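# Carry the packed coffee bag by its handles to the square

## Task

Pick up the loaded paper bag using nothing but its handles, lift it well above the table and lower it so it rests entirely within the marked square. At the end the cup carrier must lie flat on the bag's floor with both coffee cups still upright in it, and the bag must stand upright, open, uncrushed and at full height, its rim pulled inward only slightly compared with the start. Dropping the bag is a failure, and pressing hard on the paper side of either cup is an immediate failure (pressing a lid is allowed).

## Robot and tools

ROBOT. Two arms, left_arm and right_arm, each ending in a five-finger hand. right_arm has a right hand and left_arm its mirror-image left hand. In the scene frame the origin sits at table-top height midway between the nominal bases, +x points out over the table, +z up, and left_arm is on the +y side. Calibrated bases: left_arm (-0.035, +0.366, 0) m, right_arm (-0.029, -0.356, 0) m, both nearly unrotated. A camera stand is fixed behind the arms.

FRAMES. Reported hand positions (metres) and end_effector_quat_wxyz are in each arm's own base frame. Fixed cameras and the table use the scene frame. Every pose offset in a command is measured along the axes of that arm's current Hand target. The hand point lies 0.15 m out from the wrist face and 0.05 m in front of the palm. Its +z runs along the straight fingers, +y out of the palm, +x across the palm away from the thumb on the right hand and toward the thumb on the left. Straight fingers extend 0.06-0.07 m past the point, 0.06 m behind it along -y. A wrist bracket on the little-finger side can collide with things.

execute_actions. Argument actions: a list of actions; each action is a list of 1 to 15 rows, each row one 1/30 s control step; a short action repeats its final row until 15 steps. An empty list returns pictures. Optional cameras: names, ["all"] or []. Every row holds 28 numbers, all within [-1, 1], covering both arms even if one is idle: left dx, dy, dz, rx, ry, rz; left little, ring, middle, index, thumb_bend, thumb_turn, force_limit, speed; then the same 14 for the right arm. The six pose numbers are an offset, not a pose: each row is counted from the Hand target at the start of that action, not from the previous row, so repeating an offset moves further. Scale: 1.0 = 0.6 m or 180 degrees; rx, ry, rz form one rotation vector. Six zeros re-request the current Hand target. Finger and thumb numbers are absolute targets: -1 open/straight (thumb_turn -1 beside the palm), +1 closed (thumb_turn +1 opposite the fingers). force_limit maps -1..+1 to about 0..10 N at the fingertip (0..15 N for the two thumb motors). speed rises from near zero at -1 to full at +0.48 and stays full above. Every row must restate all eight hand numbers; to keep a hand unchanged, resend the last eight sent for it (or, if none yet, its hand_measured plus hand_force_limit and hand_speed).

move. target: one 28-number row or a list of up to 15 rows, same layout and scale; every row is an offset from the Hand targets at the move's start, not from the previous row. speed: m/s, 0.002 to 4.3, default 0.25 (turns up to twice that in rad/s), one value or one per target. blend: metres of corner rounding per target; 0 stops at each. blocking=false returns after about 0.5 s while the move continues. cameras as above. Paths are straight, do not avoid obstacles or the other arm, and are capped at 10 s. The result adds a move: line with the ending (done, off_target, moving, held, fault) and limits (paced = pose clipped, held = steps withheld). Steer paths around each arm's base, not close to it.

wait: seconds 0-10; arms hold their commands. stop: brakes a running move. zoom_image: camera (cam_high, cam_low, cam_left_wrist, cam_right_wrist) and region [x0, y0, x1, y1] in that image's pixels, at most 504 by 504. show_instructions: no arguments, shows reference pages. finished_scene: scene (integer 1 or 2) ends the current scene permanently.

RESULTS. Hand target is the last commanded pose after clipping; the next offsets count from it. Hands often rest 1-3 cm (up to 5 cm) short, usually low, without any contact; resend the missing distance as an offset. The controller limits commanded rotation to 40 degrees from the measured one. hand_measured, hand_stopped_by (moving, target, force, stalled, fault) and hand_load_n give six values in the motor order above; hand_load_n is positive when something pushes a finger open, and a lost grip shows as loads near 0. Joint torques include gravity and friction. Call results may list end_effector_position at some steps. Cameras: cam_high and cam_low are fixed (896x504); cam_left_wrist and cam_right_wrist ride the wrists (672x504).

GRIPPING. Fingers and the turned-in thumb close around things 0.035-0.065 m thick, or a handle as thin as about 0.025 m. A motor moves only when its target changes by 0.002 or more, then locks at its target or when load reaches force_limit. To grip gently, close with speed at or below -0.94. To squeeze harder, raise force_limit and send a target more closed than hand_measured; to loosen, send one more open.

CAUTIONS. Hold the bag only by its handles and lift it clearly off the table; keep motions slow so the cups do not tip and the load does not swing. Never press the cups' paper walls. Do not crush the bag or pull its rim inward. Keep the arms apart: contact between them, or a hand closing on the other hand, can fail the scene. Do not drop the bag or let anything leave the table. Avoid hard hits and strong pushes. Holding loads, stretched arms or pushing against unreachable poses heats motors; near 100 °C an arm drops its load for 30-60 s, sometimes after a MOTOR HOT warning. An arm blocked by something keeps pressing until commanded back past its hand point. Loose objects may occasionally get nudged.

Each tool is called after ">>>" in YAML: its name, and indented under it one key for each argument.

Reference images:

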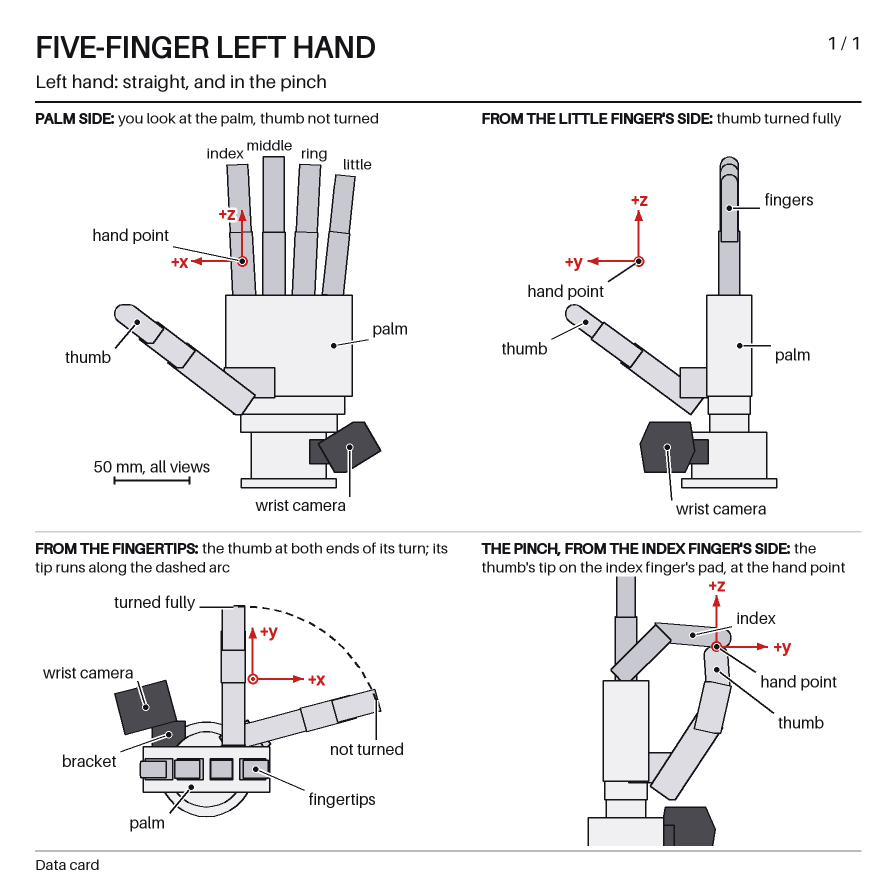

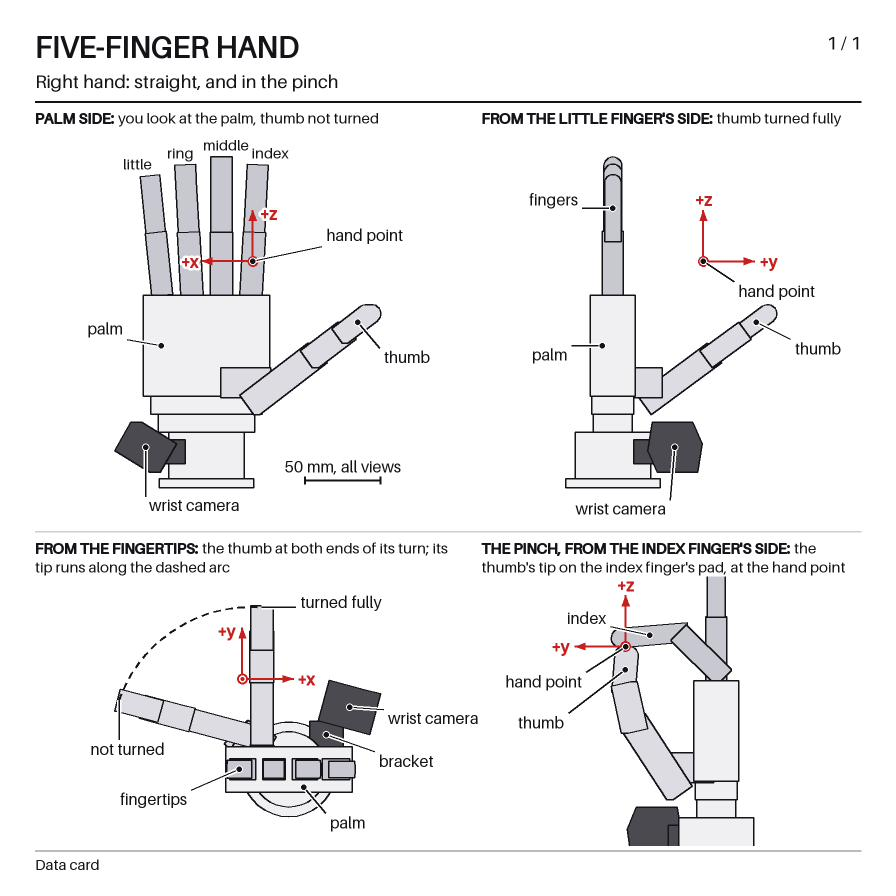

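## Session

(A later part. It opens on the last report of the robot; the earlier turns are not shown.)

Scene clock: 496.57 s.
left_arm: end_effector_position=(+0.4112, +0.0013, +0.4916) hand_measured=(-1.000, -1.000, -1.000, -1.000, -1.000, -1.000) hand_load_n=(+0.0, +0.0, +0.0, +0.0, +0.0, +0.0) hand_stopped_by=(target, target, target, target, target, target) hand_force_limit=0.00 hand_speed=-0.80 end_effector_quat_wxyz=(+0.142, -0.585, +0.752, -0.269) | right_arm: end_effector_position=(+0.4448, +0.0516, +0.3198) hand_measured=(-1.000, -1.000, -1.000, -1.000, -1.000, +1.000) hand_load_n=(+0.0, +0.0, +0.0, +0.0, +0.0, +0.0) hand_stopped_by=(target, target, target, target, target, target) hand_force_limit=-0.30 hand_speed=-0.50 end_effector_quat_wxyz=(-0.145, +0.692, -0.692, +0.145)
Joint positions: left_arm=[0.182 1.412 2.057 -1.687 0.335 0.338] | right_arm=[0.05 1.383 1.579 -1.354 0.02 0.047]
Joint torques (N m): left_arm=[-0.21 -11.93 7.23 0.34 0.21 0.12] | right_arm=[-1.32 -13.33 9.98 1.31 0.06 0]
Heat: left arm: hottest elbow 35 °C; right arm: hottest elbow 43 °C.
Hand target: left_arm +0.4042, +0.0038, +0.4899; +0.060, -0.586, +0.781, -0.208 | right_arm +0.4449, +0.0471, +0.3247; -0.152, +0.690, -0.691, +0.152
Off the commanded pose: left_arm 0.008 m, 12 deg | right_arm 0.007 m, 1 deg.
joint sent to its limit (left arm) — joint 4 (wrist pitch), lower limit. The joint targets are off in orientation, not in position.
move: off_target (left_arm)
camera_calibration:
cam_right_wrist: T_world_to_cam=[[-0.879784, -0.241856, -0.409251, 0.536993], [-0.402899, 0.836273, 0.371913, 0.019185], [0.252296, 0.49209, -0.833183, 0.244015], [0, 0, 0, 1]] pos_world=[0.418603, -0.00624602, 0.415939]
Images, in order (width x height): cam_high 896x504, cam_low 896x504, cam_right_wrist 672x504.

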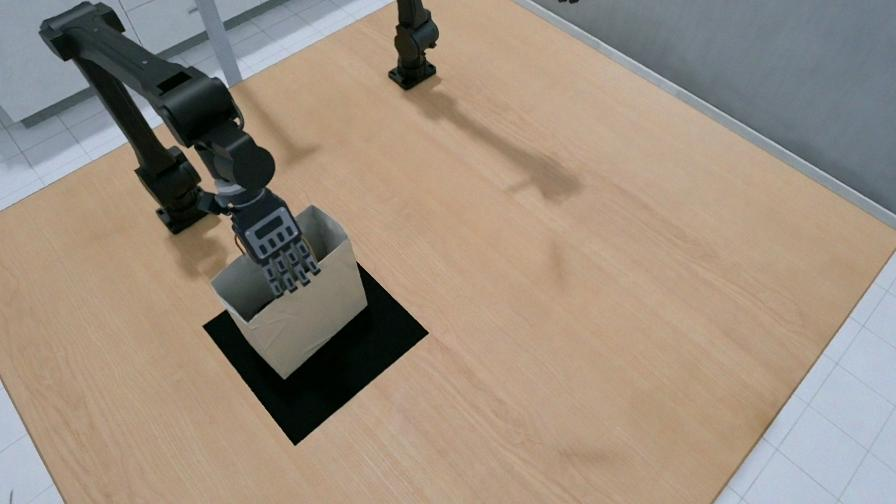

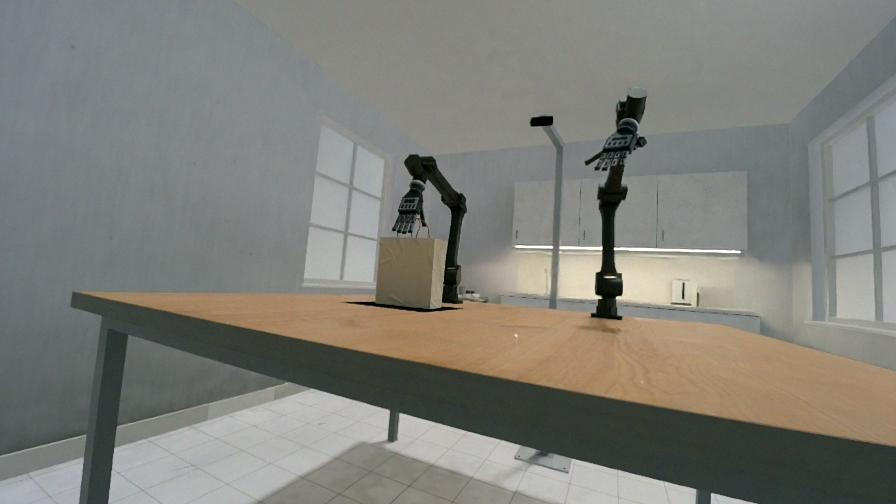

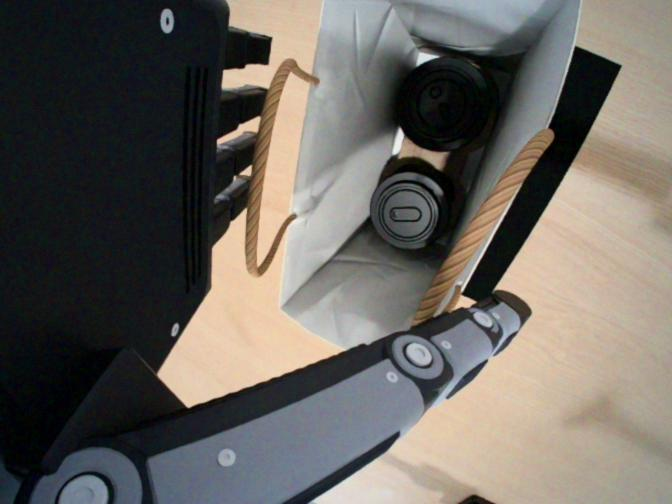

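>>> move:
  target:
    - [0,0,0,0,0,0,-1,-1,-1,-1,-1,-1,0.0,-0.8, 0,0,-0.1,0,0,0,-1,-1,-1,-1,-1,1.0,-0.3,-0.5]
    - [0,0,0,0,0,0,-1,-1,-1,-1,-1,-1,0.0,-0.8, 0,-0.0704,-0.251,0,0,0,-1,-1,-1,-1,-1,1.0,-0.3,-0.5]
  speed: [0.06,0.12]
  blend: 0.01
  cameras: ["cam_high","cam_low","cam_right_wrist"]

>>> zoom_image:
  camera: "cam_high"
  region: [180, 160, 440, 420]

>>> zoom_image:
  camera: "cam_low"
  region: [340, 200, 500, 340]

>>> zoom_image:
  camera: "cam_right_wrist"
  region: [220, 0, 672, 400]

Scene clock: 503.23 s.
left_arm: end_effector_position=(+0.4112, +0.0013, +0.4916) hand_measured=(-1.000, -1.000, -1.000, -1.000, -1.000, -1.000) hand_load_n=(+0.0, +0.0, +0.0, +0.0, +0.0, +0.0) hand_stopped_by=(target, target, target, target, target, target) hand_force_limit=0.00 hand_speed=-0.80 end_effector_quat_wxyz=(+0.142, -0.585, +0.752, -0.269) | right_arm: end_effector_position=(+0.4142, +0.0512, +0.4673) hand_measured=(-1.000, -1.000, -1.000, -1.000, -1.000, +1.000) hand_load_n=(-0.5, +0.0, +0.0, +0.0, +0.0, +0.0) hand_stopped_by=(target, target, target, target, target, target) hand_force_limit=-0.30 hand_speed=-0.50 end_effector_quat_wxyz=(-0.171, +0.687, -0.687, +0.165)
Joint positions: left_arm=[0.182 1.412 2.057 -1.687 0.335 0.338] | right_arm=[0.05 1.416 2.022 -1.698 0.014 0.047]
Joint torques (N m): left_arm=[-0.26 -11.87 7.25 0.31 0.22 0.12] | right_arm=[-1.2 -10.58 12.82 0.79 0.03 0.02]
Heat: left arm: hottest elbow 35 °C; right arm: hottest elbow 43 °C.
Hand target: left_arm +0.4042, +0.0038, +0.4899; +0.060, -0.586, +0.781, -0.208 | right_arm +0.4200, +0.0472, +0.4790; -0.152, +0.690, -0.691, +0.152
Off the commanded pose: left_arm 0.008 m, 12 deg | right_arm 0.014 m, 3 deg.
joint sent to its limit (left arm) — joint 4 (wrist pitch), lower limit. The joint targets are off in orientation, not in position.
joint sent to its limit (right arm) — joint 4 (wrist pitch), lower limit. The joint targets are off in orientation, not in position.
move: off_target (left_arm, right_arm)
camera_calibration:
cam_right_wrist: T_world_to_cam=[[-0.85036, -0.240373, -0.46809, 0.585532], [-0.428777, 0.832182, 0.351601, -0.0272094], [0.305021, 0.499694, -0.810721, 0.342118], [0, 0, 0, 1]] pos_world=[0.381893, -0.00756503, 0.561011]
Images, in order (width x height): cam_high 896x504, cam_low 896x504, cam_right_wrist 672x504.

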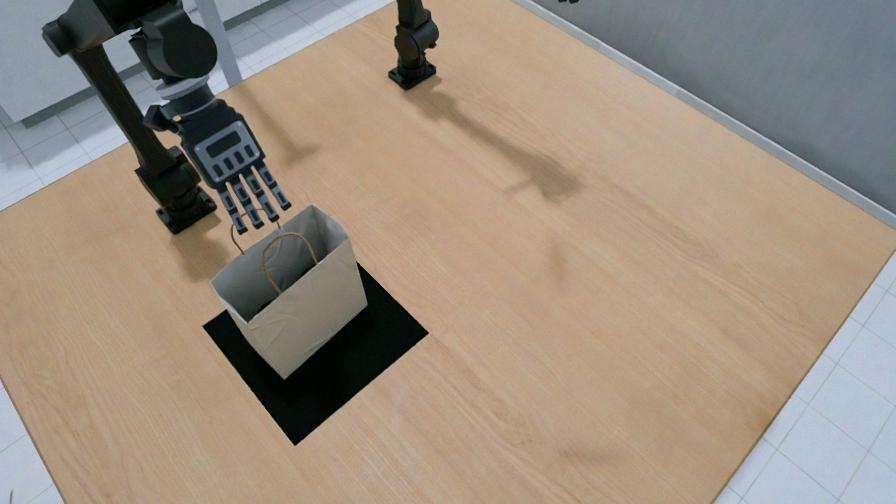

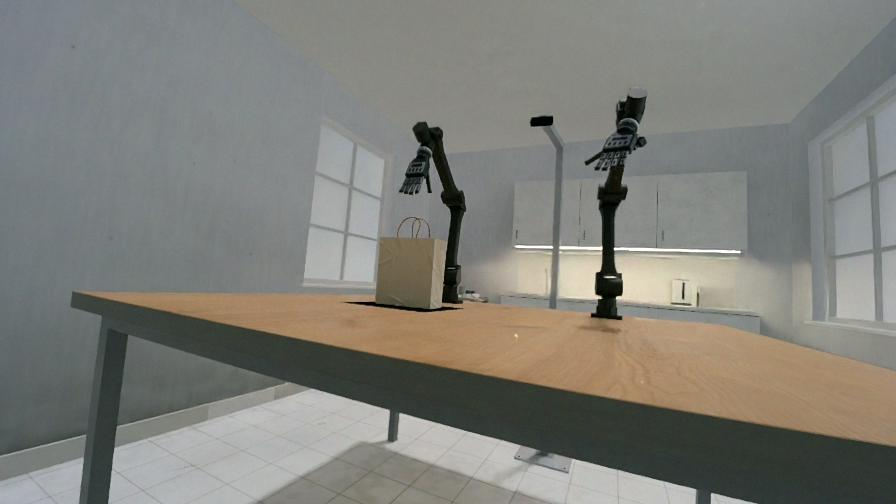

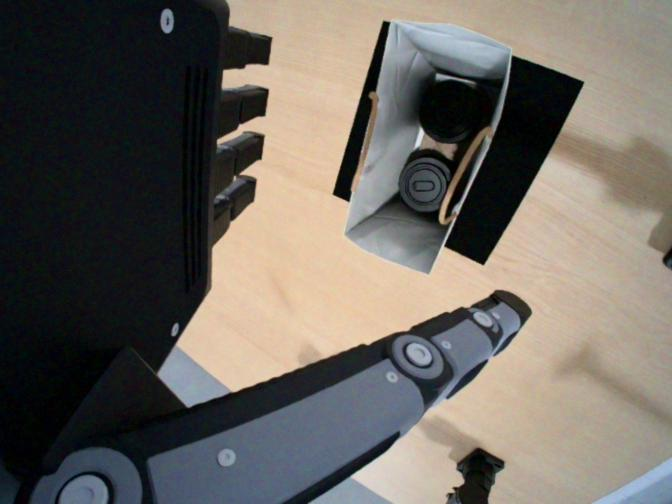

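Scaled by 1.938 from the camera's 896x504 image, which has a finer 1280x720 frame.

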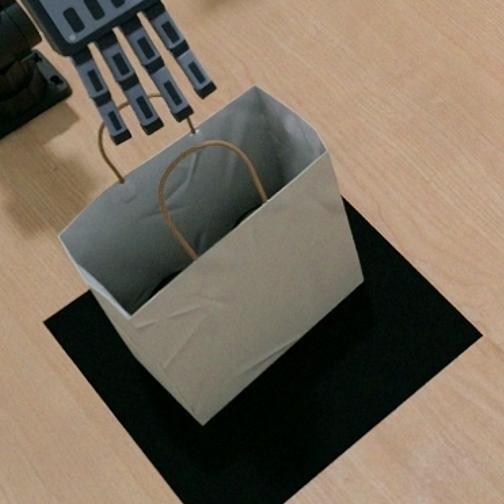

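Scaled by 3.150 from the camera's 896x504 image, which has a finer 1280x720 frame.

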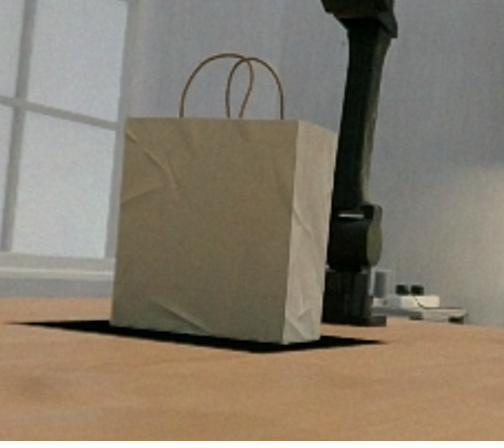

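Scaled by 1.115 from the camera's 672x504 image, which has a finer 960x720 frame.

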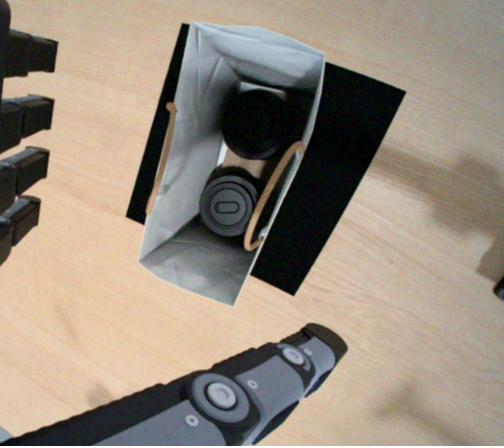

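>>> finished_scene:
  scene: 1

The scene is finished: the task was done.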